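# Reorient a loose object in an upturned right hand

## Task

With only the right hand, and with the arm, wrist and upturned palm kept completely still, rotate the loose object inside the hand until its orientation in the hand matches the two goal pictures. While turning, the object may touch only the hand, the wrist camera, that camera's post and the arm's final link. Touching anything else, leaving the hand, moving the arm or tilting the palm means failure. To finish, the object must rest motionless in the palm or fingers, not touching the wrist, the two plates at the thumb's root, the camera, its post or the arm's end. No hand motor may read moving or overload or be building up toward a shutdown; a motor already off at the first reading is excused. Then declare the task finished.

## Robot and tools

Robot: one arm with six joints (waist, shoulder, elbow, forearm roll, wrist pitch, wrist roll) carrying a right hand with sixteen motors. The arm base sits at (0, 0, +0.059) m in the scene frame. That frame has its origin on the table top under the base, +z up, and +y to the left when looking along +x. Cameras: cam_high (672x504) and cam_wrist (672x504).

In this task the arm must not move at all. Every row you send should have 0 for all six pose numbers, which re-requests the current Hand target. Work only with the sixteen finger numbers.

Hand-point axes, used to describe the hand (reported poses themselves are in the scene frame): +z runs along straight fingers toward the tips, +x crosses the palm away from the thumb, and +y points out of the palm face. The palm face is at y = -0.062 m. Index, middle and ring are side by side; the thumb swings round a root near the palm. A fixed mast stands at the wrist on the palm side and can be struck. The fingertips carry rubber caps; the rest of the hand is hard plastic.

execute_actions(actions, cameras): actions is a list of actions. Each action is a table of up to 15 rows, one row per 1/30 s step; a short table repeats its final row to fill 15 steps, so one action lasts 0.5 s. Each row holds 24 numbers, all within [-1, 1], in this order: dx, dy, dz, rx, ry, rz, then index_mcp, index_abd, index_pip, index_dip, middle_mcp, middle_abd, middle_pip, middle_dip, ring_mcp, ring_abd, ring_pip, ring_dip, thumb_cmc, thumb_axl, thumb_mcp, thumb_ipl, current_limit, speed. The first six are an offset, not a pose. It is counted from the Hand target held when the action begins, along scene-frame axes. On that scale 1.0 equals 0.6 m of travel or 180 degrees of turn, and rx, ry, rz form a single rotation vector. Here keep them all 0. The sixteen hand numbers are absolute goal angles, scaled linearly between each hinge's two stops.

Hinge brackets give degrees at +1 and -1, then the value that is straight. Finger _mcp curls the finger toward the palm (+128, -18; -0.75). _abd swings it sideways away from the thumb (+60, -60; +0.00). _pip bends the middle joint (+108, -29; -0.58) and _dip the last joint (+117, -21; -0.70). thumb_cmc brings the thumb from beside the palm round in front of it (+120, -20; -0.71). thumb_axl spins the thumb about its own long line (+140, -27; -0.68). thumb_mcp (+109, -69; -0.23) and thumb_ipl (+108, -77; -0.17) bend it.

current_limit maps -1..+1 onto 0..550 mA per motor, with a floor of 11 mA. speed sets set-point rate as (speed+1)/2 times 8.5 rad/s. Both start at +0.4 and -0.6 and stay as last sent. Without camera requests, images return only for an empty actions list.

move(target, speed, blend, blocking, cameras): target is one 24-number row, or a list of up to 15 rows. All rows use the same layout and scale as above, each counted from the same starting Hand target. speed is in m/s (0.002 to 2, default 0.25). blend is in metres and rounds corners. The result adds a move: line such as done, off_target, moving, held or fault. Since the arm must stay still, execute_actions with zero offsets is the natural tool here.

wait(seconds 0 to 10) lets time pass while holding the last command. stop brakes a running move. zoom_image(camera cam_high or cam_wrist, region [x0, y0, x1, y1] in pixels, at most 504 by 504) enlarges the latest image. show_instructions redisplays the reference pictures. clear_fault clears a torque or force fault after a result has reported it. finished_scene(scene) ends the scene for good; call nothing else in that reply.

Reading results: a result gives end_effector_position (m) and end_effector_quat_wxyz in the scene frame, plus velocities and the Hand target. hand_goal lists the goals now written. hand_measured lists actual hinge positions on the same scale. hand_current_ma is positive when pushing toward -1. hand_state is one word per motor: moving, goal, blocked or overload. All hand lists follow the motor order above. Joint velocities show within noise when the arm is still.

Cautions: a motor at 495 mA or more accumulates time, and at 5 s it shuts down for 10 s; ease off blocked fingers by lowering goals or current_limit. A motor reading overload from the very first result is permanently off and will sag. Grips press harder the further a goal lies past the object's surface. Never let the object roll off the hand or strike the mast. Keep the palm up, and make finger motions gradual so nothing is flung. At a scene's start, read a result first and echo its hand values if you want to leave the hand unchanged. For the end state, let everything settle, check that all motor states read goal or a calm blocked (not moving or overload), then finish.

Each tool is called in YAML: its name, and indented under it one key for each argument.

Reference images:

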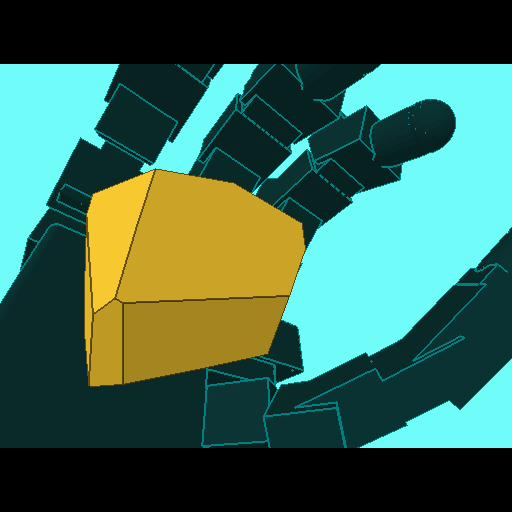

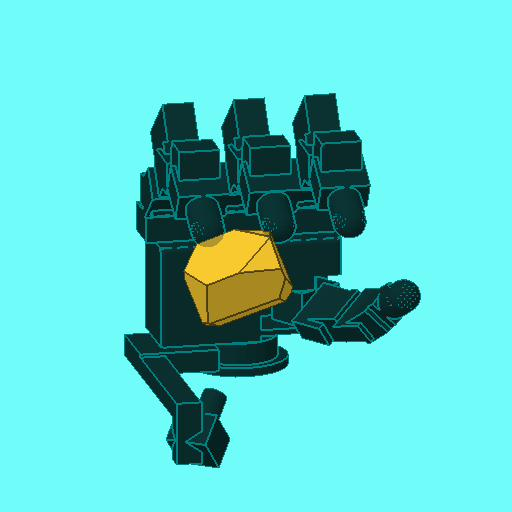

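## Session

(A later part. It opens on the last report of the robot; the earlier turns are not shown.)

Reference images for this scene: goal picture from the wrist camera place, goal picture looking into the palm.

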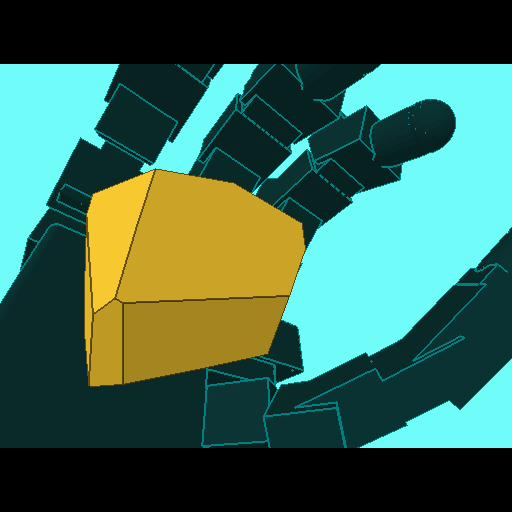

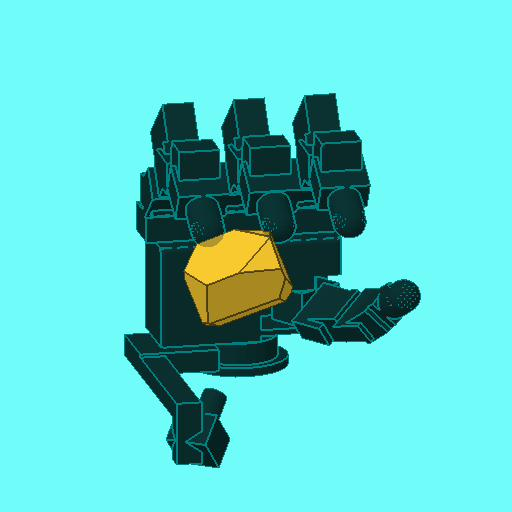

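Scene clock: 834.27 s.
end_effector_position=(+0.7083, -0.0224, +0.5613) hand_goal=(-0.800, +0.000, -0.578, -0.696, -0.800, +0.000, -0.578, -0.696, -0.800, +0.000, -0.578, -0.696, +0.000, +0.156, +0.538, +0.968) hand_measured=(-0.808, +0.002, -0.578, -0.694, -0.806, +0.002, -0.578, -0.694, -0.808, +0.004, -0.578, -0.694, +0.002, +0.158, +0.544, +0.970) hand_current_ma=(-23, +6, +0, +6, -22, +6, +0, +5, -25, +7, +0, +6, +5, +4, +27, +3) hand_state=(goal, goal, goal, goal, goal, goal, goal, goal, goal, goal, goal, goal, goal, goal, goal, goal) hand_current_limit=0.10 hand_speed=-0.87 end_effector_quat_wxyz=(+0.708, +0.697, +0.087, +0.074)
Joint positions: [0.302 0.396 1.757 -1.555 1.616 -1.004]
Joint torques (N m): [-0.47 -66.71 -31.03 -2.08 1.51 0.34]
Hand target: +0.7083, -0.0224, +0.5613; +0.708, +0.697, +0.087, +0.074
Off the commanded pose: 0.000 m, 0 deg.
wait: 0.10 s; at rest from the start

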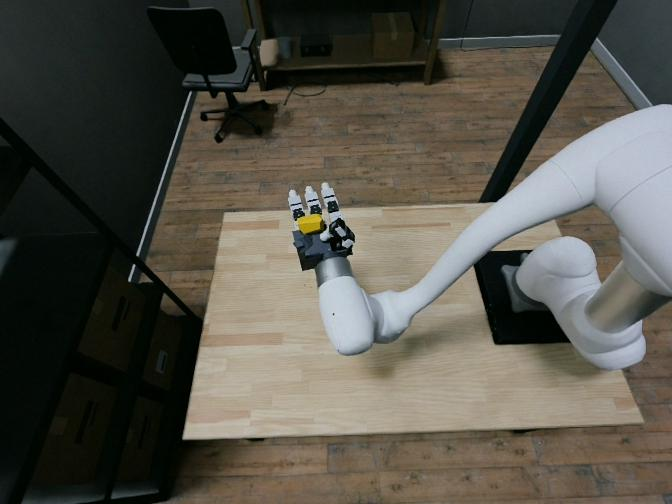

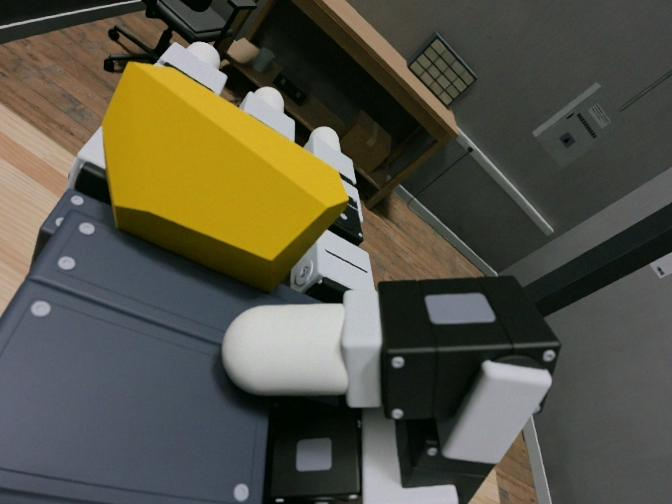

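zoom_image:
  camera: "cam_wrist"
  region: [90, 50, 230, 240]

zoom_image:
  camera: "cam_wrist"
  region: [220, 120, 370, 300]

zoom_image:
  camera: "cam_high"
  region: [290, 205, 335, 245]

Scaled by 2.653.

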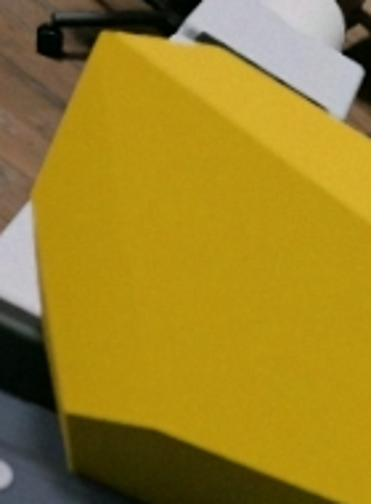

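Scaled by 2.800.

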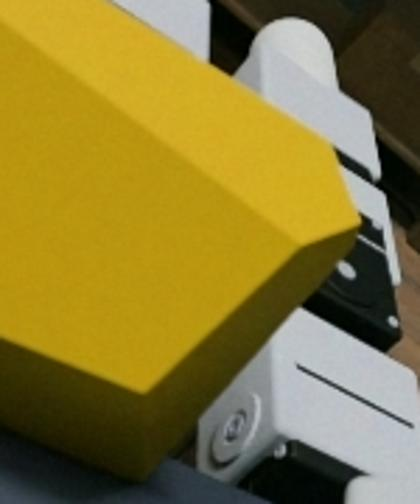

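Scaled by 11.200.

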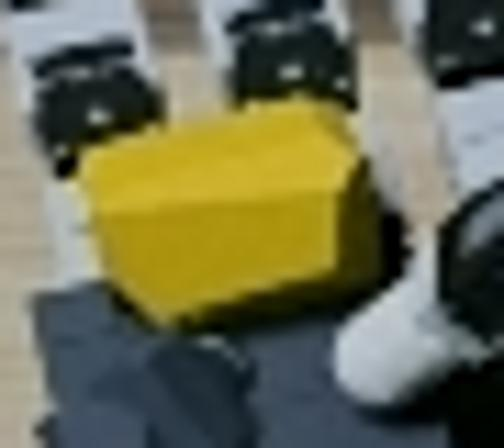

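execute_actions:
  actions:
    - [[0,0,0,0,0,0,-0.8,0.0,-0.578,-0.696,-0.8,0.0,-0.578,-0.696,-0.8,0.0,0.1,-0.3,0.0,0.2,0.539,0.968,0.1,-0.65]]
    - [[0,0,0,0,0,0,-0.8,0.0,-0.578,-0.696,-0.8,0.0,-0.578,-0.696,-0.8,0.0,0.518,0.03,0.0,0.2,0.539,0.968,0.1,-0.7]]
    - [[0,0,0,0,0,0,-0.8,0.0,-0.578,-0.696,-0.8,0.0,-0.578,-0.696,-0.8,0.0,0.7,0.25,0.0,0.2,0.539,0.968,0.1,-0.82]]
  cameras: ["cam_wrist"]

Scene clock: 1010.60 s.
end_effector_position=(+0.7083, -0.0224, +0.5613) hand_goal=(-0.800, +0.000, -0.578, -0.696, -0.800, +0.000, -0.578, -0.696, -0.800, +0.000, +0.700, +0.250, +0.000, +0.200, +0.538, +0.968) hand_measured=(-0.808, +0.002, -0.578, -0.694, -0.806, +0.002, -0.578, -0.694, -0.808, +0.004, +0.698, +0.248, +0.002, +0.196, +0.544, +0.970) hand_current_ma=(-23, +6, +0, +6, -22, +6, +0, +5, -25, +7, -7, -6, +5, -10, +27, +3) hand_state=(goal, goal, goal, goal, goal, goal, goal, goal, goal, goal, goal, goal, goal, goal, goal, goal) hand_current_limit=0.10 hand_speed=-0.82 end_effector_quat_wxyz=(+0.708, +0.697, +0.087, +0.074)
Joint positions: [0.302 0.396 1.757 -1.555 1.616 -1.004]
Joint torques (N m): [-0.29 -67.09 -31 -2.05 1.52 0.33]
Hand target: +0.7083, -0.0224, +0.5613; +0.708, +0.697, +0.087, +0.074
Off the commanded pose: 0.000 m, 0 deg.
Step readings (end_effector_position):
0: (+0.7083, -0.0224, +0.5613)
1: (+0.7083, -0.0224, +0.5613)
2: (+0.7083, -0.0224, +0.5613)
4: (+0.7083, -0.0224, +0.5613)
8: (+0.7083, -0.0224, +0.5613)
15: (+0.7083, -0.0224, +0.5613)
16: (+0.7083, -0.0224, +0.5613)
17: (+0.7083, -0.0224, +0.5613)
19: (+0.7083, -0.0224, +0.5613)
23: (+0.7083, -0.0224, +0.5613)
30: (+0.7083, -0.0224, +0.5613)
31: (+0.7083, -0.0224, +0.5613)
32: (+0.7083, -0.0224, +0.5613)
34: (+0.7083, -0.0224, +0.5613)
38: (+0.7083, -0.0224, +0.5613)
45: (+0.7083, -0.0224, +0.5613)
Images, in order (width x height): cam_wrist 672x504.

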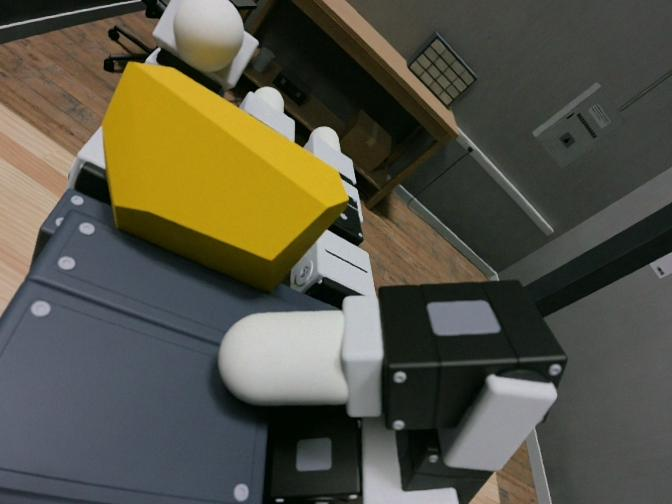

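execute_actions:
  actions:
    - [[0,0,0,0,0,0,-0.8,0.0,-0.578,-0.696,-0.8,0.0,-0.578,-0.696,-0.75,0.0,0.737,0.35,0.0,0.2,0.539,0.968,0.1,-0.87]]
    - [[0,0,0,0,0,0,-0.8,0.0,-0.578,-0.696,-0.8,0.0,-0.578,-0.696,-0.62,0.0,0.737,0.42,0.0,0.2,0.539,0.968,0.1,-0.87]]
    - [[0,0,0,0,0,0,-0.8,0.0,-0.578,-0.696,-0.8,0.0,-0.578,-0.696,-0.48,0.0,0.737,0.464,0.0,0.2,0.539,0.968,0.1,-0.87]]
  cameras: ["cam_wrist"]

Scene clock: 1017.90 s.
end_effector_position=(+0.7083, -0.0224, +0.5613) hand_goal=(-0.800, +0.000, -0.578, -0.696, -0.800, +0.000, -0.578, -0.696, -0.480, +0.000, +0.736, +0.464, +0.000, +0.200, +0.538, +0.968) hand_measured=(-0.808, +0.002, -0.578, -0.694, -0.806, +0.002, -0.578, -0.694, -0.596, +0.000, +0.694, +0.418, +0.002, +0.196, +0.544, +0.970) hand_current_ma=(-23, +6, +0, +6, -22, +6, +0, +5, -302, +0, -158, -179, +5, -10, +27, +3) hand_state=(goal, goal, goal, goal, goal, goal, goal, goal, blocked, goal, blocked, blocked, goal, goal, goal, goal) hand_current_limit=0.10 hand_speed=-0.87 end_effector_quat_wxyz=(+0.708, +0.697, +0.087, +0.074)
Joint positions: [0.302 0.396 1.757 -1.555 1.616 -1.004]
Joint torques (N m): [-0.29 -66.99 -31 -2.05 1.55 0.32]
Hand target: +0.7083, -0.0224, +0.5613; +0.708, +0.697, +0.087, +0.074
Off the commanded pose: 0.000 m, 0 deg.
Step readings (end_effector_position):
0: (+0.7083, -0.0224, +0.5613)
1: (+0.7083, -0.0224, +0.5613)
2: (+0.7083, -0.0224, +0.5613)
4: (+0.7083, -0.0224, +0.5613)
8: (+0.7083, -0.0224, +0.5613)
15: (+0.7083, -0.0224, +0.5613)
16: (+0.7083, -0.0224, +0.5613)
17: (+0.7083, -0.0224, +0.5613)
19: (+0.7083, -0.0224, +0.5613)
23: (+0.7083, -0.0224, +0.5613)
30: (+0.7083, -0.0224, +0.5613)
31: (+0.7083, -0.0224, +0.5613)
32: (+0.7083, -0.0224, +0.5613)
34: (+0.7083, -0.0224, +0.5613)
38: (+0.7083, -0.0224, +0.5613)
45: (+0.7083, -0.0224, +0.5613)
Images, in order (width x height): cam_wrist 672x504.

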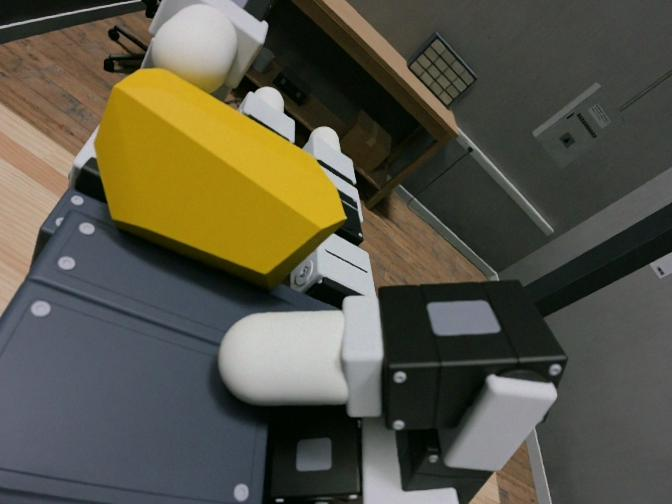

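execute_actions:
  actions:
    - [[0,0,0,0,0,0,-0.8,0.0,-0.578,-0.696,-0.8,0.0,-0.578,-0.696,-0.56,0.0,0.715,0.435,0.0,0.048,0.517,0.968,0.1,-0.87]]
    - [[0,0,0,0,0,0,-0.8,0.0,-0.578,-0.696,-0.8,0.0,-0.578,-0.696,-0.56,0.0,0.715,0.435,0.1,-0.095,0.416,0.968,0.1,-0.87]]
    - [[0,0,0,0,0,0,-0.8,0.0,-0.578,-0.696,-0.8,0.0,-0.578,-0.696,-0.56,0.0,0.715,0.435,0.2,-0.2,0.337,0.968,0.1,-0.87]]
  cameras: ["cam_wrist"]

Scene clock: 1040.20 s.
end_effector_position=(+0.7083, -0.0224, +0.5613) hand_goal=(-0.800, +0.000, -0.578, -0.696, -0.800, +0.000, -0.578, -0.696, -0.560, +0.000, +0.714, +0.434, +0.200, -0.200, +0.336, +0.968) hand_measured=(-0.808, +0.002, -0.578, -0.694, -0.806, +0.002, -0.578, -0.694, -0.590, -0.012, +0.698, +0.426, +0.192, -0.194, +0.338, +0.974) hand_current_ma=(-23, +6, +0, +6, -22, +6, +0, +5, -113, -30, -50, -22, -23, +25, +9, +28) hand_state=(goal, goal, goal, goal, goal, goal, goal, goal, blocked, goal, goal, goal, goal, goal, goal, goal) hand_current_limit=0.10 hand_speed=-0.87 end_effector_quat_wxyz=(+0.708, +0.697, +0.087, +0.074)
Joint positions: [0.302 0.396 1.757 -1.555 1.616 -1.004]
Joint torques (N m): [-0.36 -66.98 -30.95 -2.06 1.54 0.34]
Hand target: +0.7083, -0.0224, +0.5613; +0.708, +0.697, +0.087, +0.074
Off the commanded pose: 0.000 m, 0 deg.
Step readings (end_effector_position):
0: (+0.7083, -0.0224, +0.5613)
1: (+0.7083, -0.0224, +0.5613)
2: (+0.7083, -0.0224, +0.5613)
4: (+0.7083, -0.0224, +0.5613)
8: (+0.7083, -0.0224, +0.5613)
15: (+0.7083, -0.0224, +0.5613)
16: (+0.7083, -0.0224, +0.5613)
17: (+0.7083, -0.0224, +0.5613)
19: (+0.7083, -0.0224, +0.5613)
23: (+0.7083, -0.0224, +0.5613)
30: (+0.7083, -0.0224, +0.5613)
31: (+0.7083, -0.0224, +0.5613)
32: (+0.7083, -0.0224, +0.5613)
34: (+0.7083, -0.0224, +0.5613)
38: (+0.7083, -0.0224, +0.5613)
45: (+0.7083, -0.0224, +0.5613)
Images, in order (width x height): cam_wrist 672x504.

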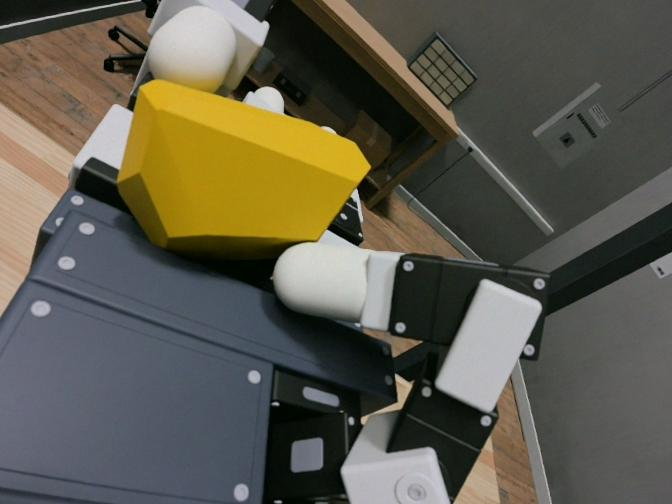

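zoom_image:
  camera: "cam_wrist"
  region: [100, 60, 390, 280]

Scaled by 1.738.

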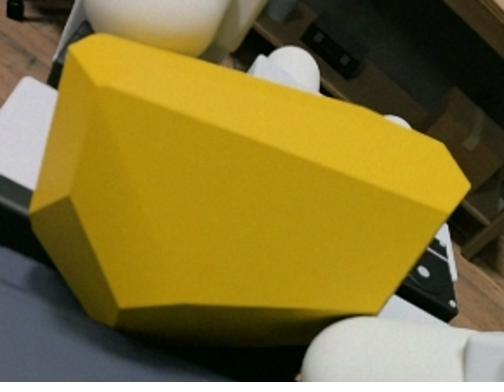

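execute_actions:
  actions:
    - [[0,0,0,0,0,0,-0.8,0.0,-0.578,-0.696,-0.8,0.0,-0.578,-0.696,-0.56,0.0,0.715,0.435,0.3,-0.26,0.29,0.968,0.1,-0.87]]
    - [[0,0,0,0,0,0,-0.8,0.0,-0.578,-0.696,-0.8,0.0,-0.578,-0.696,-0.56,0.0,0.715,0.435,0.4,-0.32,0.247,0.968,0.1,-0.87]]
    - [[0,0,0,0,0,0,-0.8,0.0,-0.578,-0.696,-0.8,0.0,-0.578,-0.696,-0.56,0.0,0.715,0.435,0.5,-0.4,0.225,0.968,0.1,-0.87]]
  cameras: ["cam_wrist"]

zoom_image:
  camera: "cam_wrist"
  region: [100, 60, 390, 280]

Scene clock: 1105.33 s.
end_effector_position=(+0.7083, -0.0224, +0.5613) hand_goal=(-0.800, +0.000, -0.578, -0.696, -0.800, +0.000, -0.578, -0.696, -0.560, +0.000, +0.714, +0.434, +0.500, -0.400, +0.224, +0.968) hand_measured=(-0.808, +0.002, -0.578, -0.694, -0.806, +0.002, -0.578, -0.694, -0.580, -0.006, +0.712, +0.434, +0.498, -0.398, +0.230, +0.972) hand_current_ma=(-23, +6, +0, +6, -22, +6, +0, +5, -76, -17, -5, -2, -6, +9, +22, +16) hand_state=(goal, goal, goal, goal, goal, goal, goal, goal, blocked, goal, goal, goal, goal, goal, goal, goal) hand_current_limit=0.10 hand_speed=-0.87 end_effector_quat_wxyz=(+0.708, +0.697, +0.087, +0.074)
Joint positions: [0.302 0.396 1.757 -1.555 1.616 -1.004]
Joint torques (N m): [-0.16 -66.99 -30.98 -2.05 1.52 0.32]
Hand target: +0.7083, -0.0224, +0.5613; +0.708, +0.697, +0.087, +0.074
Off the commanded pose: 0.000 m, 0 deg.
Step readings (end_effector_position):
0: (+0.7083, -0.0224, +0.5613)
1: (+0.7083, -0.0224, +0.5613)
2: (+0.7083, -0.0224, +0.5613)
4: (+0.7083, -0.0224, +0.5613)
8: (+0.7083, -0.0224, +0.5613)
15: (+0.7083, -0.0224, +0.5613)
16: (+0.7083, -0.0224, +0.5613)
17: (+0.7083, -0.0224, +0.5613)
19: (+0.7083, -0.0224, +0.5613)
23: (+0.7083, -0.0224, +0.5613)
30: (+0.7083, -0.0224, +0.5613)
31: (+0.7083, -0.0224, +0.5613)
32: (+0.7083, -0.0224, +0.5613)
34: (+0.7083, -0.0224, +0.5613)
38: (+0.7083, -0.0224, +0.5613)
45: (+0.7083, -0.0224, +0.5613)
Images, in order (width x height): cam_wrist 672x504.

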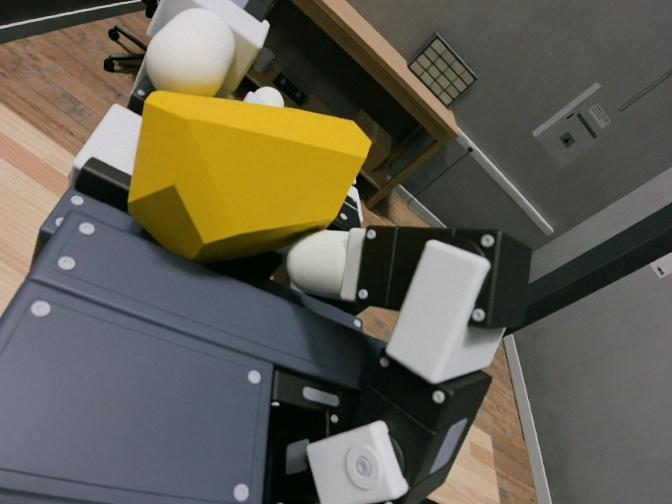

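Scaled by 1.738.

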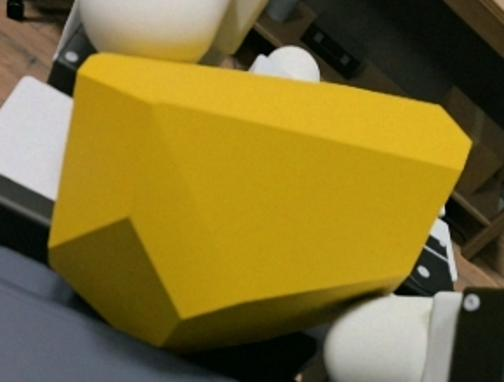

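execute_actions:
  actions:
    - [[0,0,0,0,0,0,-0.8,0.0,-0.578,-0.696,-0.8,0.0,-0.578,-0.696,-0.6,0.0,0.69,0.41,0.4,-0.3,0.23,0.968,0.1,-0.87]]
    - [[0,0,0,0,0,0,-0.8,0.0,-0.578,-0.696,-0.8,0.0,-0.578,-0.696,-0.62,0.0,0.69,0.4,0.3,-0.15,0.24,0.968,0.1,-0.85]]
    - [[0,0,0,0,0,0,-0.8,0.0,-0.578,-0.696,-0.8,0.0,-0.578,-0.696,-0.62,0.0,0.69,0.4,0.3,0.0,0.15,0.968,0.1,-0.8]]
  cameras: ["cam_wrist"]

zoom_image:
  camera: "cam_wrist"
  region: [100, 60, 390, 280]

Scene clock: 1139.03 s.
end_effector_position=(+0.7083, -0.0224, +0.5613) hand_goal=(-0.800, +0.000, -0.578, -0.696, -0.800, +0.000, -0.578, -0.696, -0.620, +0.000, +0.690, +0.400, +0.300, +0.000, +0.150, +0.968) hand_measured=(-0.808, +0.002, -0.578, -0.694, -0.806, +0.002, -0.578, -0.694, -0.626, -0.004, +0.692, +0.404, +0.302, -0.002, +0.156, +0.970) hand_current_ma=(-23, +6, +0, +6, -22, +6, +0, +5, -15, -7, +6, +9, +6, -9, +23, +11) hand_state=(goal, goal, goal, goal, goal, goal, goal, goal, goal, goal, goal, goal, goal, goal, goal, goal) hand_current_limit=0.10 hand_speed=-0.80 end_effector_quat_wxyz=(+0.708, +0.697, +0.087, +0.074)
Joint positions: [0.302 0.396 1.757 -1.555 1.616 -1.004]
Joint torques (N m): [-0.26 -66.86 -31.02 -2.1 1.53 0.32]
Hand target: +0.7083, -0.0224, +0.5613; +0.708, +0.697, +0.087, +0.074
Off the commanded pose: 0.000 m, 0 deg.
Step readings (end_effector_position):
0: (+0.7083, -0.0224, +0.5613)
1: (+0.7083, -0.0224, +0.5613)
2: (+0.7083, -0.0224, +0.5613)
4: (+0.7083, -0.0224, +0.5613)
8: (+0.7083, -0.0224, +0.5613)
15: (+0.7083, -0.0224, +0.5613)
16: (+0.7083, -0.0224, +0.5613)
17: (+0.7083, -0.0224, +0.5613)
19: (+0.7083, -0.0224, +0.5613)
23: (+0.7083, -0.0224, +0.5613)
30: (+0.7083, -0.0224, +0.5613)
31: (+0.7083, -0.0224, +0.5613)
32: (+0.7083, -0.0224, +0.5613)
34: (+0.7083, -0.0224, +0.5613)
38: (+0.7083, -0.0224, +0.5613)
45: (+0.7083, -0.0224, +0.5613)
Images, in order (width x height): cam_wrist 672x504.

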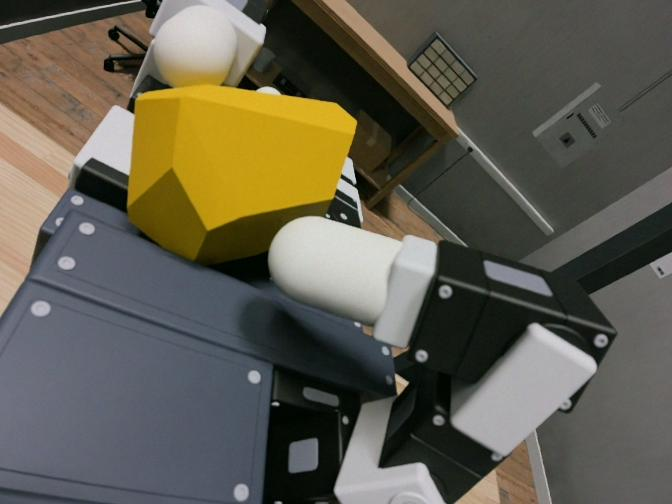

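Scaled by 1.738.

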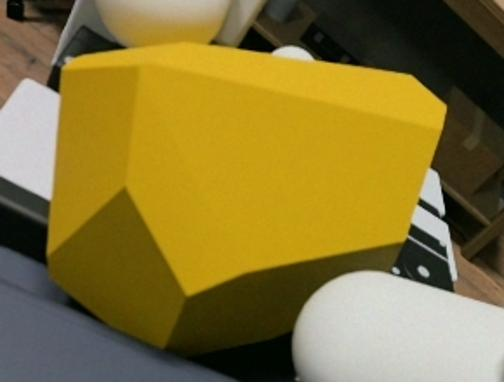

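execute_actions:
  actions:
    - [[0,0,0,0,0,0,-0.8,0.0,-0.578,-0.696,-0.8,0.0,-0.578,-0.696,-0.7,0.0,0.4,0.2,0.2,0.2,0.4,0.968,0.1,-0.75]]
    - [[0,0,0,0,0,0,-0.8,0.0,-0.578,-0.696,-0.8,0.0,-0.578,-0.696,-0.8,0.0,-0.3,-0.4,0.0,0.5,0.562,0.968,0.1,-0.7]]
    - [[0,0,0,0,0,0,-0.8,0.0,-0.578,-0.696,-0.6,0.0,-0.578,-0.696,-0.6,0.0,-0.578,-0.696,0.0,0.55,0.562,0.968,0.2,-0.86]]
    - [[0,0,0,0,0,0,-0.8,0.0,-0.578,-0.696,-0.4,0.0,-0.578,-0.696,-0.4,0.0,-0.578,-0.696,0.0,0.55,0.562,0.968,0.2,-0.87]]
  cameras: ["cam_wrist"]

Scene clock: 1225.47 s.
end_effector_position=(+0.7083, -0.0224, +0.5613) hand_goal=(-0.800, +0.000, -0.578, -0.696, -0.400, +0.000, -0.578, -0.696, -0.400, +0.000, -0.578, -0.696, +0.000, +0.550, +0.562, +0.968) hand_measured=(-0.808, +0.002, -0.578, -0.694, -0.424, +0.002, -0.578, -0.694, -0.422, -0.004, -0.578, -0.694, +0.002, +0.548, +0.562, +0.970) hand_current_ma=(-23, +6, +0, +6, -86, +6, +0, +5, -80, -7, +0, +6, +7, -5, +1, +11) hand_state=(goal, goal, goal, goal, blocked, goal, goal, goal, blocked, goal, goal, goal, goal, goal, goal, goal) hand_current_limit=0.20 hand_speed=-0.87 end_effector_quat_wxyz=(+0.708, +0.697, +0.087, +0.074)
Joint positions: [0.302 0.396 1.757 -1.555 1.616 -1.004]
Joint torques (N m): [-0.4 -67.08 -31.09 -2.06 1.52 0.35]
Hand target: +0.7083, -0.0224, +0.5613; +0.708, +0.697, +0.087, +0.074
Off the commanded pose: 0.000 m, 0 deg.
Step readings (end_effector_position):
0: (+0.7083, -0.0224, +0.5613)
1: (+0.7083, -0.0224, +0.5613)
2: (+0.7083, -0.0224, +0.5613)
4: (+0.7083, -0.0224, +0.5613)
8: (+0.7083, -0.0224, +0.5613)
15: (+0.7083, -0.0224, +0.5613)
16: (+0.7083, -0.0224, +0.5613)
17: (+0.7083, -0.0224, +0.5613)
19: (+0.7083, -0.0224, +0.5613)
23: (+0.7083, -0.0224, +0.5613)
30: (+0.7083, -0.0224, +0.5613)
31: (+0.7083, -0.0224, +0.5613)
32: (+0.7083, -0.0224, +0.5613)
34: (+0.7083, -0.0224, +0.5613)
38: (+0.7083, -0.0224, +0.5613)
45: (+0.7083, -0.0224, +0.5613)
46: (+0.7083, -0.0224, +0.5613)
47: (+0.7083, -0.0224, +0.5613)
49: (+0.7083, -0.0224, +0.5613)
53: (+0.7083, -0.0224, +0.5613)
60: (+0.7083, -0.0224, +0.5613)
Images, in order (width x height): cam_wrist 672x504.

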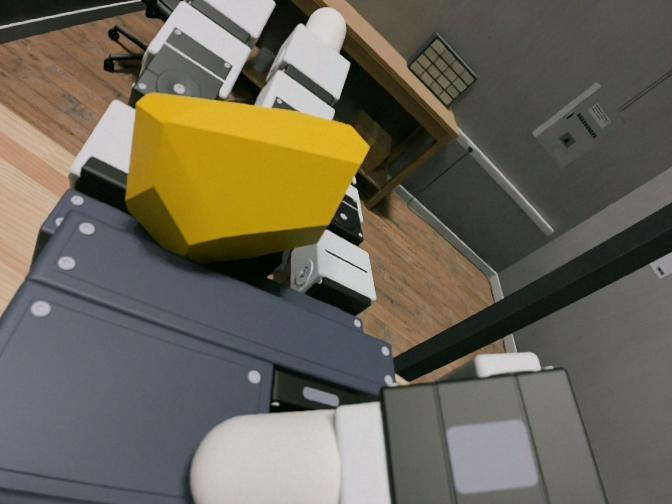

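execute_actions:
  actions:
    - [[0,0,0,0,0,0,-0.8,0.0,-0.578,-0.696,-0.25,0.0,-0.578,-0.696,-0.25,0.0,-0.578,-0.696,0.0,0.55,0.562,0.968,0.2,-0.88]]
    - [[0,0,0,0,0,0,-0.8,0.0,-0.578,-0.696,-0.1,0.0,-0.578,-0.696,-0.1,0.0,-0.578,-0.696,0.0,0.55,0.562,0.968,0.2,-0.88]]
  cameras: ["cam_wrist"]

Scene clock: 1232.80 s.
end_effector_position=(+0.7083, -0.0224, +0.5613) hand_goal=(-0.800, +0.000, -0.578, -0.696, -0.100, +0.000, -0.578, -0.696, -0.100, +0.000, -0.578, -0.696, +0.000, +0.550, +0.562, +0.968) hand_measured=(-0.808, +0.002, -0.578, -0.694, -0.118, +0.002, -0.578, -0.694, -0.118, -0.004, -0.578, -0.694, +0.002, +0.548, +0.562, +0.970) hand_current_ma=(-23, +6, +0, +6, -63, +5, +0, +5, -65, -7, +0, +6, +7, -5, +1, +11) hand_state=(goal, goal, goal, goal, goal, goal, goal, goal, goal, goal, goal, goal, goal, goal, goal, goal) hand_current_limit=0.20 hand_speed=-0.88 end_effector_quat_wxyz=(+0.708, +0.697, +0.087, +0.074)
Joint positions: [0.302 0.396 1.757 -1.555 1.616 -1.004]
Joint torques (N m): [-0.32 -66.86 -31 -2.03 1.5 0.35]
Hand target: +0.7083, -0.0224, +0.5613; +0.708, +0.697, +0.087, +0.074
Off the commanded pose: 0.000 m, 0 deg.
Step readings (end_effector_position):
0: (+0.7083, -0.0224, +0.5613)
1: (+0.7083, -0.0224, +0.5613)
2: (+0.7083, -0.0224, +0.5613)
4: (+0.7083, -0.0224, +0.5613)
8: (+0.7083, -0.0224, +0.5613)
15: (+0.7083, -0.0224, +0.5613)
16: (+0.7083, -0.0224, +0.5613)
17: (+0.7083, -0.0224, +0.5613)
19: (+0.7083, -0.0224, +0.5613)
23: (+0.7083, -0.0224, +0.5613)
30: (+0.7083, -0.0224, +0.5613)
Images, in order (width x height): cam_wrist 672x504.

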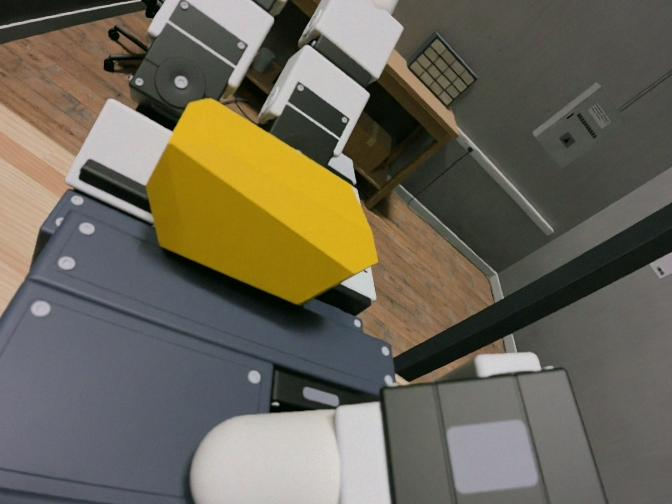

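execute_actions:
  actions:
    - [[0,0,0,0,0,0,-0.8,0.0,-0.578,-0.696,0.05,0.0,-0.578,-0.696,0.05,0.0,-0.578,-0.696,0.0,0.55,0.562,0.968,0.2,-0.88]]
    - [[0,0,0,0,0,0,-0.8,0.0,-0.578,-0.696,0.18,0.0,-0.578,-0.696,0.18,0.0,-0.578,-0.696,0.0,0.55,0.562,0.968,0.2,-0.88]]
  cameras: ["cam_wrist"]

Scene clock: 1237.07 s.
end_effector_position=(+0.7083, -0.0224, +0.5613) hand_goal=(-0.800, +0.000, -0.578, -0.696, +0.180, +0.000, -0.578, -0.696, +0.180, +0.000, -0.578, -0.696, +0.000, +0.550, +0.562, +0.968) hand_measured=(-0.808, +0.002, -0.578, -0.694, -0.014, -0.008, -0.578, -0.694, +0.158, -0.004, -0.578, -0.694, +0.002, +0.548, +0.562, +0.970) hand_current_ma=(-23, +6, +0, +6, -330, -18, +0, +5, -83, -7, +0, +6, +7, -5, +1, +11) hand_state=(goal, goal, goal, goal, blocked, goal, goal, goal, blocked, goal, goal, goal, goal, goal, goal, goal) hand_current_limit=0.20 hand_speed=-0.88 end_effector_quat_wxyz=(+0.708, +0.697, +0.087, +0.074)
Joint positions: [0.302 0.396 1.757 -1.555 1.616 -1.004]
Joint torques (N m): [-0.12 -66.8 -31 -2.01 1.52 0.33]
Hand target: +0.7083, -0.0224, +0.5613; +0.708, +0.697, +0.087, +0.074
Off the commanded pose: 0.000 m, 0 deg.
Step readings (end_effector_position):
0: (+0.7083, -0.0224, +0.5613)
1: (+0.7083, -0.0224, +0.5613)
2: (+0.7083, -0.0224, +0.5613)
4: (+0.7083, -0.0224, +0.5613)
8: (+0.7083, -0.0224, +0.5613)
15: (+0.7083, -0.0224, +0.5613)
16: (+0.7083, -0.0224, +0.5613)
17: (+0.7083, -0.0224, +0.5613)
19: (+0.7083, -0.0224, +0.5613)
23: (+0.7083, -0.0224, +0.5613)
30: (+0.7083, -0.0224, +0.5613)
Images, in order (width x height): cam_wrist 672x504.

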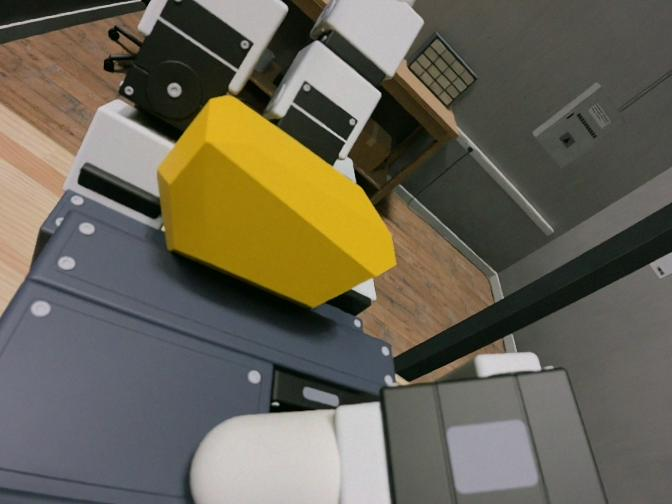

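zoom_image:
  camera: "cam_wrist"
  region: [140, 80, 410, 320]

execute_actions:
  actions: []
  cameras: ["cam_high"]

zoom_image:
  camera: "cam_high"
  region: [290, 195, 350, 250]

Scaled by 1.867.

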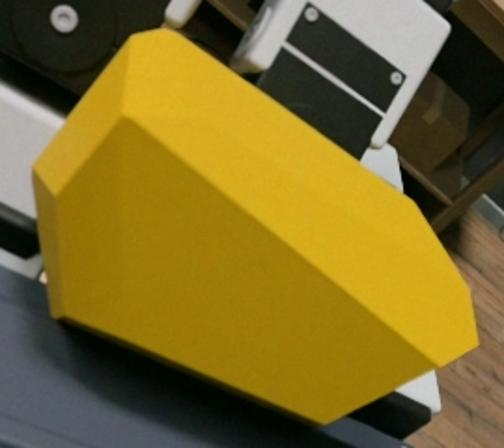

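Scene clock: 1246.23 s.
end_effector_position=(+0.7083, -0.0224, +0.5613) hand_goal=(-0.800, +0.000, -0.578, -0.696, +0.180, +0.000, -0.578, -0.696, +0.180, +0.000, -0.578, -0.696, +0.000, +0.550, +0.562, +0.968) hand_measured=(-0.808, +0.002, -0.578, -0.694, -0.014, -0.008, -0.578, -0.694, +0.158, -0.004, -0.578, -0.694, +0.002, +0.548, +0.562, +0.970) hand_current_ma=(-23, +6, +0, +6, -330, -18, +0, +5, -83, -7, +0, +6, +7, -5, +1, +11) hand_state=(goal, goal, goal, goal, blocked, goal, goal, goal, blocked, goal, goal, goal, goal, goal, goal, goal) hand_current_limit=0.20 hand_speed=-0.88 end_effector_quat_wxyz=(+0.708, +0.697, +0.087, +0.074)
Joint positions: [0.302 0.396 1.757 -1.555 1.616 -1.004]
Joint velocities: within noise
Joint torques (N m): [-0.53 -67.02 -30.99 -1.97 1.49 0.33]
Hand target: +0.7083, -0.0224, +0.5613; +0.708, +0.697, +0.087, +0.074
Off the commanded pose: 0.000 m, 0 deg.
Images, in order (width x height): cam_high 672x504.

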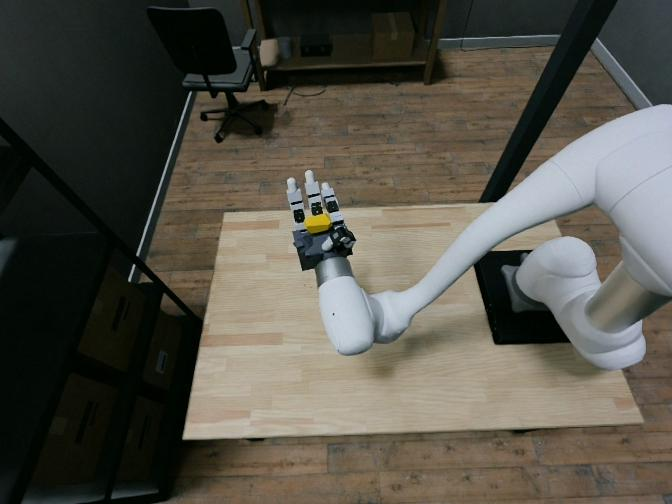

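Scaled by 8.400.

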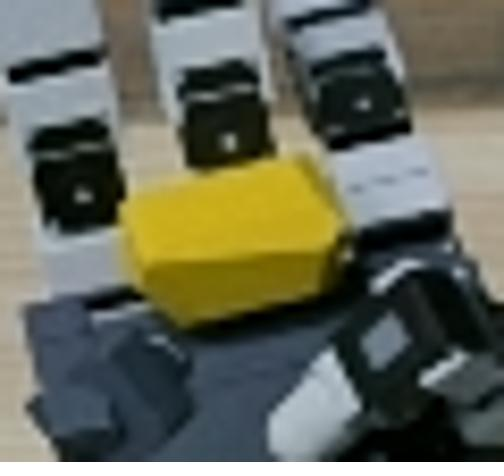

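execute_actions:
  actions:
    - [[0,0,0,0,0,0,-0.8,0.0,-0.578,-0.696,-0.02,0.0,-0.3,-0.696,0.0,0.0,-0.3,-0.696,0.0,0.55,0.562,0.968,0.2,-0.86]]
    - [[0,0,0,0,0,0,-0.8,0.0,-0.578,-0.696,-0.02,0.0,-0.05,-0.6,0.0,0.0,-0.05,-0.6,0.0,0.55,0.562,0.968,0.2,-0.87]]
    - [[0,0,0,0,0,0,-0.8,0.0,-0.578,-0.696,-0.02,0.0,0.15,-0.5,0.0,0.0,0.15,-0.5,0.0,0.55,0.562,0.968,0.2,-0.87]]
  cameras: ["cam_wrist"]

Scene clock: 1323.10 s.
end_effector_position=(+0.7083, -0.0224, +0.5613) hand_goal=(-0.800, +0.000, -0.578, -0.696, -0.020, +0.000, +0.150, -0.500, +0.000, +0.000, +0.150, -0.500, +0.000, +0.550, +0.562, +0.968) hand_measured=(-0.808, +0.002, -0.578, -0.694, -0.030, -0.004, +0.148, -0.502, -0.004, -0.004, +0.148, -0.502, +0.002, +0.548, +0.562, +0.970) hand_current_ma=(-23, +6, +0, +6, -31, -9, -5, -6, -11, -7, -5, -6, +7, -5, +1, +11) hand_state=(goal, goal, goal, goal, goal, goal, goal, goal, goal, goal, goal, goal, goal, goal, goal, goal) hand_current_limit=0.20 hand_speed=-0.87 end_effector_quat_wxyz=(+0.708, +0.697, +0.087, +0.074)
Joint positions: [0.302 0.396 1.757 -1.555 1.616 -1.004]
Joint torques (N m): [-0.15 -67.01 -31 -2 1.5 0.34]
Hand target: +0.7083, -0.0224, +0.5613; +0.708, +0.697, +0.087, +0.074
Off the commanded pose: 0.000 m, 0 deg.
Step readings (end_effector_position):
0: (+0.7083, -0.0224, +0.5613)
1: (+0.7083, -0.0224, +0.5613)
2: (+0.7083, -0.0224, +0.5613)
4: (+0.7083, -0.0224, +0.5613)
8: (+0.7083, -0.0224, +0.5613)
15: (+0.7083, -0.0224, +0.5613)
16: (+0.7083, -0.0224, +0.5613)
17: (+0.7083, -0.0224, +0.5613)
19: (+0.7083, -0.0224, +0.5613)
23: (+0.7083, -0.0224, +0.5613)
30: (+0.7083, -0.0224, +0.5613)
31: (+0.7083, -0.0224, +0.5613)
32: (+0.7083, -0.0224, +0.5613)
34: (+0.7083, -0.0224, +0.5613)
38: (+0.7083, -0.0224, +0.5613)
45: (+0.7083, -0.0224, +0.5613)
Images, in order (width x height): cam_wrist 672x504.

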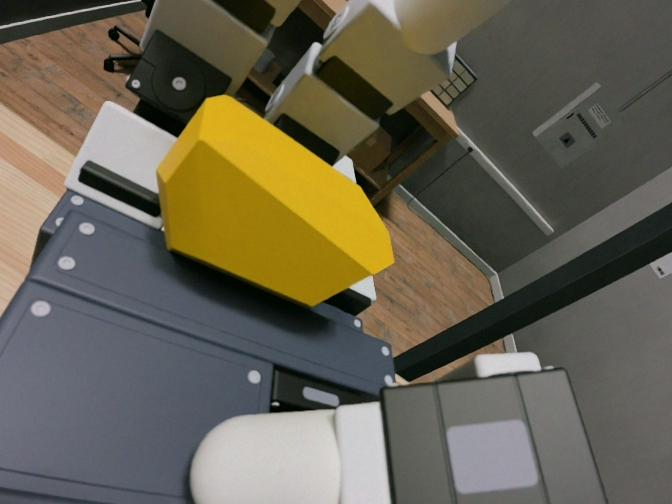

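execute_actions:
  actions:
    - [[0,0,0,0,0,0,-0.8,0.0,-0.578,-0.696,-0.04,0.0,0.35,-0.35,-0.02,0.0,0.35,-0.35,0.0,0.55,0.562,0.968,0.3,-0.87]]
    - [[0,0,0,0,0,0,-0.8,0.0,-0.578,-0.696,-0.04,0.0,0.5,-0.25,-0.02,0.0,0.5,-0.25,0.0,0.55,0.562,0.968,0.3,-0.87]]
    - [[0,0,0,0,0,0,-0.8,0.0,-0.578,-0.696,-0.04,0.0,0.65,-0.2,-0.02,0.0,0.65,-0.2,0.0,0.55,0.562,0.968,0.3,-0.87]]
  cameras: ["cam_wrist"]

Scene clock: 1333.67 s.
end_effector_position=(+0.7083, -0.0224, +0.5613) hand_goal=(-0.800, +0.000, -0.578, -0.696, -0.040, +0.000, +0.650, -0.200, -0.020, +0.000, +0.650, -0.200, +0.000, +0.550, +0.562, +0.968) hand_measured=(-0.808, +0.002, -0.578, -0.694, -0.046, -0.004, +0.650, -0.202, -0.022, -0.004, +0.650, -0.202, +0.002, +0.548, +0.562, +0.970) hand_current_ma=(-23, +6, +0, +6, -16, -8, -2, -5, -8, -7, -2, -6, +7, -5, +1, +11) hand_state=(goal, goal, goal, goal, goal, goal, goal, goal, goal, goal, goal, goal, goal, goal, goal, goal) hand_current_limit=0.30 hand_speed=-0.87 end_effector_quat_wxyz=(+0.708, +0.697, +0.087, +0.074)
Joint positions: [0.302 0.396 1.757 -1.555 1.616 -1.004]
Joint torques (N m): [-0.14 -66.9 -30.95 -1.98 1.5 0.34]
Hand target: +0.7083, -0.0224, +0.5613; +0.708, +0.697, +0.087, +0.074
Off the commanded pose: 0.000 m, 0 deg.
Step readings (end_effector_position):
0: (+0.7083, -0.0224, +0.5613)
1: (+0.7083, -0.0224, +0.5613)
2: (+0.7083, -0.0224, +0.5613)
4: (+0.7083, -0.0224, +0.5613)
8: (+0.7083, -0.0224, +0.5613)
15: (+0.7083, -0.0224, +0.5613)
16: (+0.7083, -0.0224, +0.5613)
17: (+0.7083, -0.0224, +0.5613)
19: (+0.7083, -0.0224, +0.5613)
23: (+0.7083, -0.0224, +0.5613)
30: (+0.7083, -0.0224, +0.5613)
31: (+0.7083, -0.0224, +0.5613)
32: (+0.7083, -0.0224, +0.5613)
34: (+0.7083, -0.0224, +0.5613)
38: (+0.7083, -0.0224, +0.5613)
45: (+0.7083, -0.0224, +0.5613)
Images, in order (width x height): cam_wrist 672x504.

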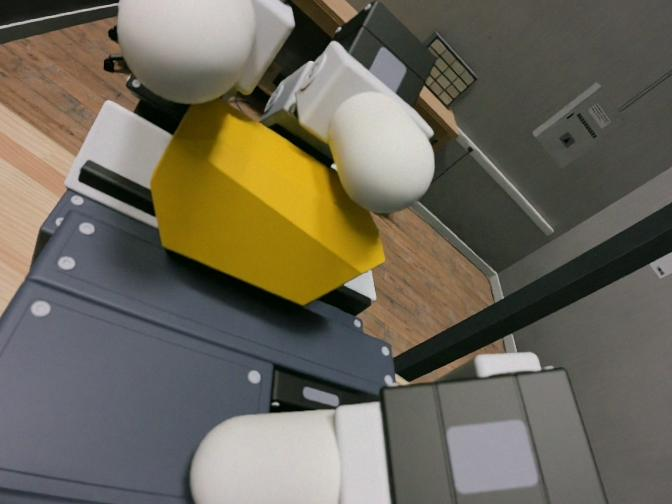

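execute_actions:
  actions: []

Scene clock: 1362.37 s.
end_effector_position=(+0.7083, -0.0224, +0.5613) hand_goal=(-0.800, +0.000, -0.578, -0.696, -0.040, +0.000, +0.650, -0.200, -0.020, +0.000, +0.650, -0.200, +0.000, +0.550, +0.562, +0.968) hand_measured=(-0.808, +0.002, -0.578, -0.694, -0.046, -0.004, +0.650, -0.202, -0.022, -0.004, +0.650, -0.202, +0.002, +0.548, +0.562, +0.970) hand_current_ma=(-23, +6, +0, +6, -16, -8, -2, -5, -8, -7, -2, -6, +7, -5, +1, +11) hand_state=(goal, goal, goal, goal, goal, goal, goal, goal, goal, goal, goal, goal, goal, goal, goal, goal) hand_current_limit=0.30 hand_speed=-0.87 end_effector_quat_wxyz=(+0.708, +0.697, +0.087, +0.074)
Joint positions: [0.302 0.396 1.757 -1.555 1.616 -1.004]
Joint velocities: within noise
Joint torques (N m): [0.01 -66.74 -30.96 -1.99 1.5 0.33]
Hand target: +0.7083, -0.0224, +0.5613; +0.708, +0.697, +0.087, +0.074
Off the commanded pose: 0.000 m, 0 deg.

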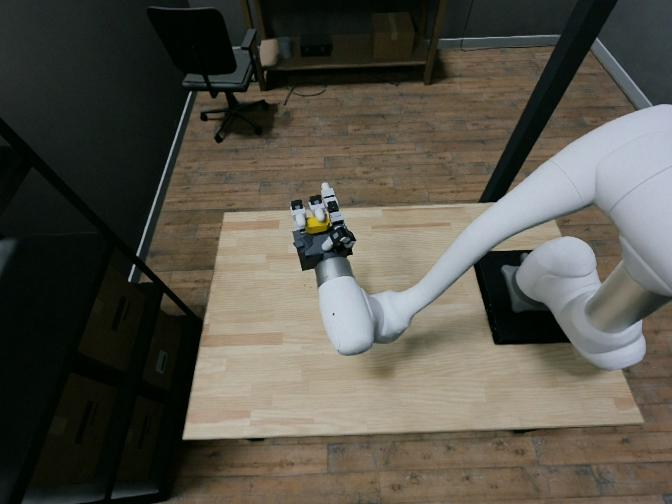

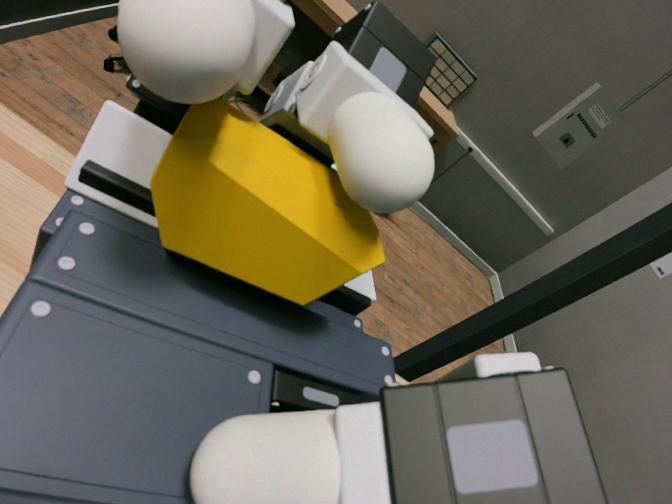

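execute_actions:
  actions:
    - [[0,0,0,0,0,0,-0.8,0,-0.578,-0.696,0.02,0,0.65,-0.2,0.04,0,0.65,-0.2,0,0.55,0.562,0.968,0.3,-0.87]]
    - [[0,0,0,0,0,0,-0.8,0,-0.578,-0.696,0.06,0,0.65,-0.2,0.08,0,0.65,-0.2,0,0.55,0.562,0.968,0.3,-0.87]]
  cameras: ["cam_wrist"]

Scene clock: 1377.47 s.
end_effector_position=(+0.7083, -0.0224, +0.5613) hand_goal=(-0.800, +0.000, -0.578, -0.696, +0.060, +0.000, +0.650, -0.200, +0.080, +0.000, +0.650, -0.200, +0.000, +0.550, +0.562, +0.968) hand_measured=(-0.808, +0.002, -0.578, -0.694, -0.018, -0.008, +0.650, -0.202, +0.062, -0.004, +0.650, -0.202, +0.002, +0.548, +0.562, +0.970) hand_current_ma=(-23, +6, +0, +6, -341, -18, -2, -5, -65, -7, -1, -6, +7, -5, +1, +11) hand_state=(goal, goal, goal, goal, blocked, goal, goal, goal, goal, goal, goal, goal, goal, goal, goal, goal) hand_current_limit=0.30 hand_speed=-0.87 end_effector_quat_wxyz=(+0.708, +0.697, +0.087, +0.074)
Joint positions: [0.302 0.396 1.757 -1.555 1.616 -1.004]
Joint torques (N m): [-0.25 -66.85 -30.9 -1.96 1.51 0.34]
Hand target: +0.7083, -0.0224, +0.5613; +0.708, +0.697, +0.087, +0.074
Off the commanded pose: 0.000 m, 0 deg.
Step readings (end_effector_position):
0: (+0.7083, -0.0224, +0.5613)
1: (+0.7083, -0.0224, +0.5613)
2: (+0.7083, -0.0224, +0.5613)
4: (+0.7083, -0.0224, +0.5613)
8: (+0.7083, -0.0224, +0.5613)
15: (+0.7083, -0.0224, +0.5613)
16: (+0.7083, -0.0224, +0.5613)
17: (+0.7083, -0.0224, +0.5613)
19: (+0.7083, -0.0224, +0.5613)
23: (+0.7083, -0.0224, +0.5613)
30: (+0.7083, -0.0224, +0.5613)
Images, in order (width x height): cam_wrist 672x504.

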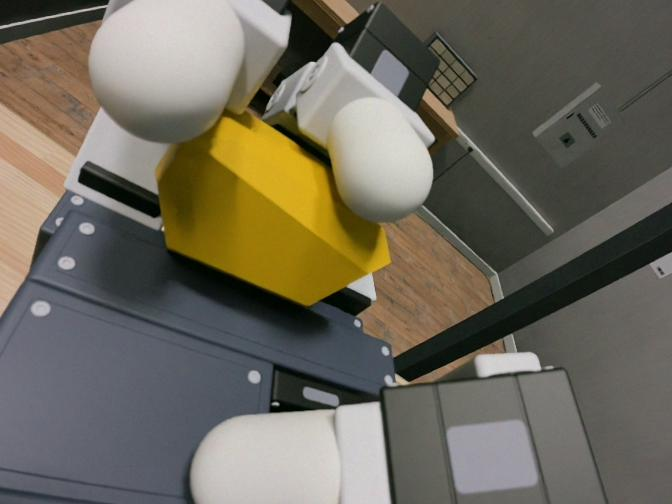

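execute_actions:
  actions:
    - [[0,0,0,0,0,0,-0.8,0,-0.578,-0.696,-0.02,0,0.52,-0.45,0.04,0,0.52,-0.45,0,0.55,0.4,0.968,0.3,-0.8]]
    - [[0,0,0,0,0,0,-0.8,0,-0.578,-0.696,-0.02,0,0.52,-0.45,0.04,0,0.52,-0.45,0,0.32,0.4,0.968,0.3,-0.8]]
    - [[0,0,0,0,0,0,-0.8,0,-0.578,-0.696,0.02,0,0.52,-0.45,0.04,0,0.52,-0.45,0,0.32,0.4,0.968,0.3,-0.8]]
  cameras: ["cam_wrist"]

Scene clock: 1416.07 s.
end_effector_position=(+0.7083, -0.0224, +0.5613) hand_goal=(-0.800, +0.000, -0.578, -0.696, +0.020, +0.000, +0.520, -0.450, +0.040, +0.000, +0.520, -0.450, +0.000, +0.320, +0.400, +0.968) hand_measured=(-0.808, +0.002, -0.578, -0.694, -0.024, -0.006, +0.524, -0.446, +0.038, -0.004, +0.526, -0.446, +0.002, +0.322, +0.406, +0.970) hand_current_ma=(-23, +6, +0, +6, -177, -13, +14, +8, -3, -7, +14, +9, +5, +6, +23, +11) hand_state=(goal, goal, goal, goal, blocked, goal, goal, goal, goal, goal, goal, goal, goal, goal, goal, goal) hand_current_limit=0.30 hand_speed=-0.80 end_effector_quat_wxyz=(+0.708, +0.697, +0.087, +0.074)
Joint positions: [0.302 0.396 1.757 -1.555 1.616 -1.004]
Joint torques (N m): [-0.17 -66.98 -30.95 -1.98 1.49 0.31]
Hand target: +0.7083, -0.0224, +0.5613; +0.708, +0.697, +0.087, +0.074
Off the commanded pose: 0.000 m, 0 deg.
Step readings (end_effector_position):
0: (+0.7083, -0.0224, +0.5613)
1: (+0.7083, -0.0224, +0.5613)
2: (+0.7083, -0.0224, +0.5613)
4: (+0.7083, -0.0224, +0.5613)
8: (+0.7083, -0.0224, +0.5613)
15: (+0.7083, -0.0224, +0.5613)
16: (+0.7083, -0.0224, +0.5613)
17: (+0.7083, -0.0224, +0.5613)
19: (+0.7083, -0.0224, +0.5613)
23: (+0.7083, -0.0224, +0.5613)
30: (+0.7083, -0.0224, +0.5613)
31: (+0.7083, -0.0224, +0.5613)
32: (+0.7083, -0.0224, +0.5613)
34: (+0.7083, -0.0224, +0.5613)
38: (+0.7083, -0.0224, +0.5613)
45: (+0.7083, -0.0224, +0.5613)
Images, in order (width x height): cam_wrist 672x504.

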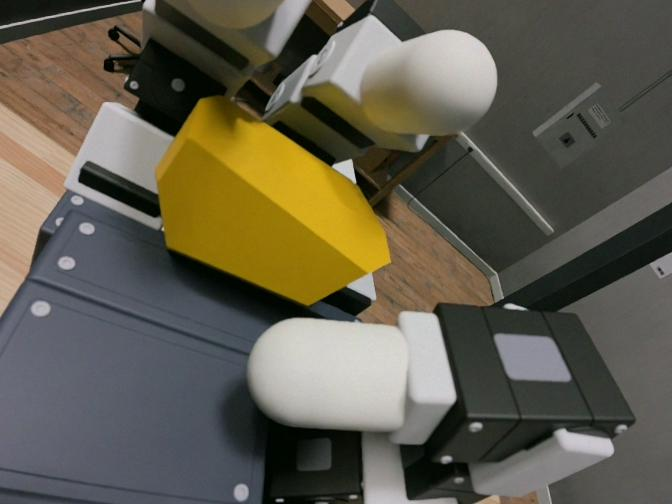

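execute_actions:
  actions:
    - [[0,0,0,0,0,0,-0.8,0,-0.578,-0.696,0.06,0,0.52,-0.45,0.1,0,0.52,-0.45,0,0.32,0.4,0.968,0.3,-0.87]]
    - [[0,0,0,0,0,0,-0.8,0,-0.578,-0.696,0.1,0,0.52,-0.45,0.14,0,0.52,-0.45,0,0.32,0.4,0.968,0.3,-0.87]]
  cameras: ["cam_wrist"]

Scene clock: 1422.37 s.
end_effector_position=(+0.7083, -0.0224, +0.5613) hand_goal=(-0.800, +0.000, -0.578, -0.696, +0.100, +0.000, +0.520, -0.450, +0.140, +0.000, +0.520, -0.450, +0.000, +0.320, +0.400, +0.968) hand_measured=(-0.808, +0.002, -0.578, -0.694, -0.010, -0.008, +0.524, -0.446, +0.120, -0.004, +0.524, -0.446, +0.002, +0.322, +0.406, +0.970) hand_current_ma=(-23, +6, +0, +6, -357, -19, +14, +8, -71, -7, +14, +9, +5, +6, +23, +11) hand_state=(goal, goal, goal, goal, blocked, goal, goal, goal, goal, goal, goal, goal, goal, goal, goal, goal) hand_current_limit=0.30 hand_speed=-0.87 end_effector_quat_wxyz=(+0.708, +0.697, +0.087, +0.074)
Joint positions: [0.302 0.396 1.757 -1.555 1.616 -1.004]
Joint torques (N m): [-0.25 -67.03 -31 -2 1.49 0.34]
Hand target: +0.7083, -0.0224, +0.5613; +0.708, +0.697, +0.087, +0.074
Off the commanded pose: 0.000 m, 0 deg.
Step readings (end_effector_position):
0: (+0.7083, -0.0224, +0.5613)
1: (+0.7083, -0.0224, +0.5613)
2: (+0.7083, -0.0224, +0.5613)
4: (+0.7083, -0.0224, +0.5613)
8: (+0.7083, -0.0224, +0.5613)
15: (+0.7083, -0.0224, +0.5613)
16: (+0.7083, -0.0224, +0.5613)
17: (+0.7083, -0.0224, +0.5613)
19: (+0.7083, -0.0224, +0.5613)
23: (+0.7083, -0.0224, +0.5613)
30: (+0.7083, -0.0224, +0.5613)
Images, in order (width x height): cam_wrist 672x504.

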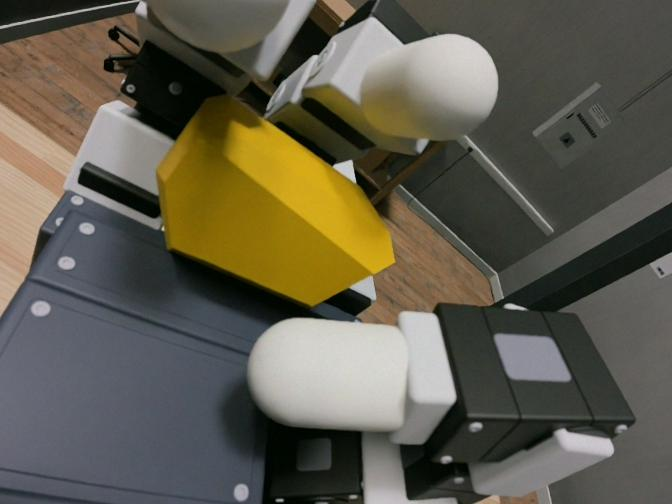

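zoom_image:
  camera: "cam_wrist"
  region: [130, 60, 430, 330]

Scaled by 1.680.

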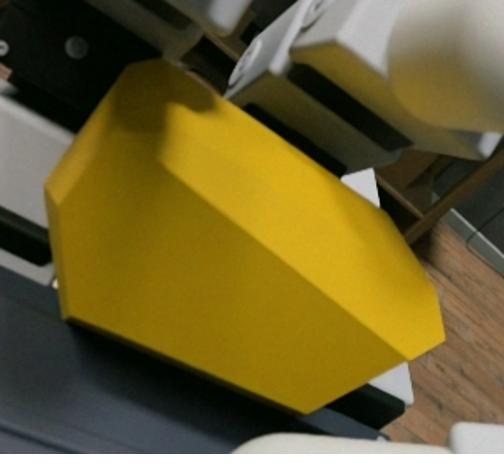

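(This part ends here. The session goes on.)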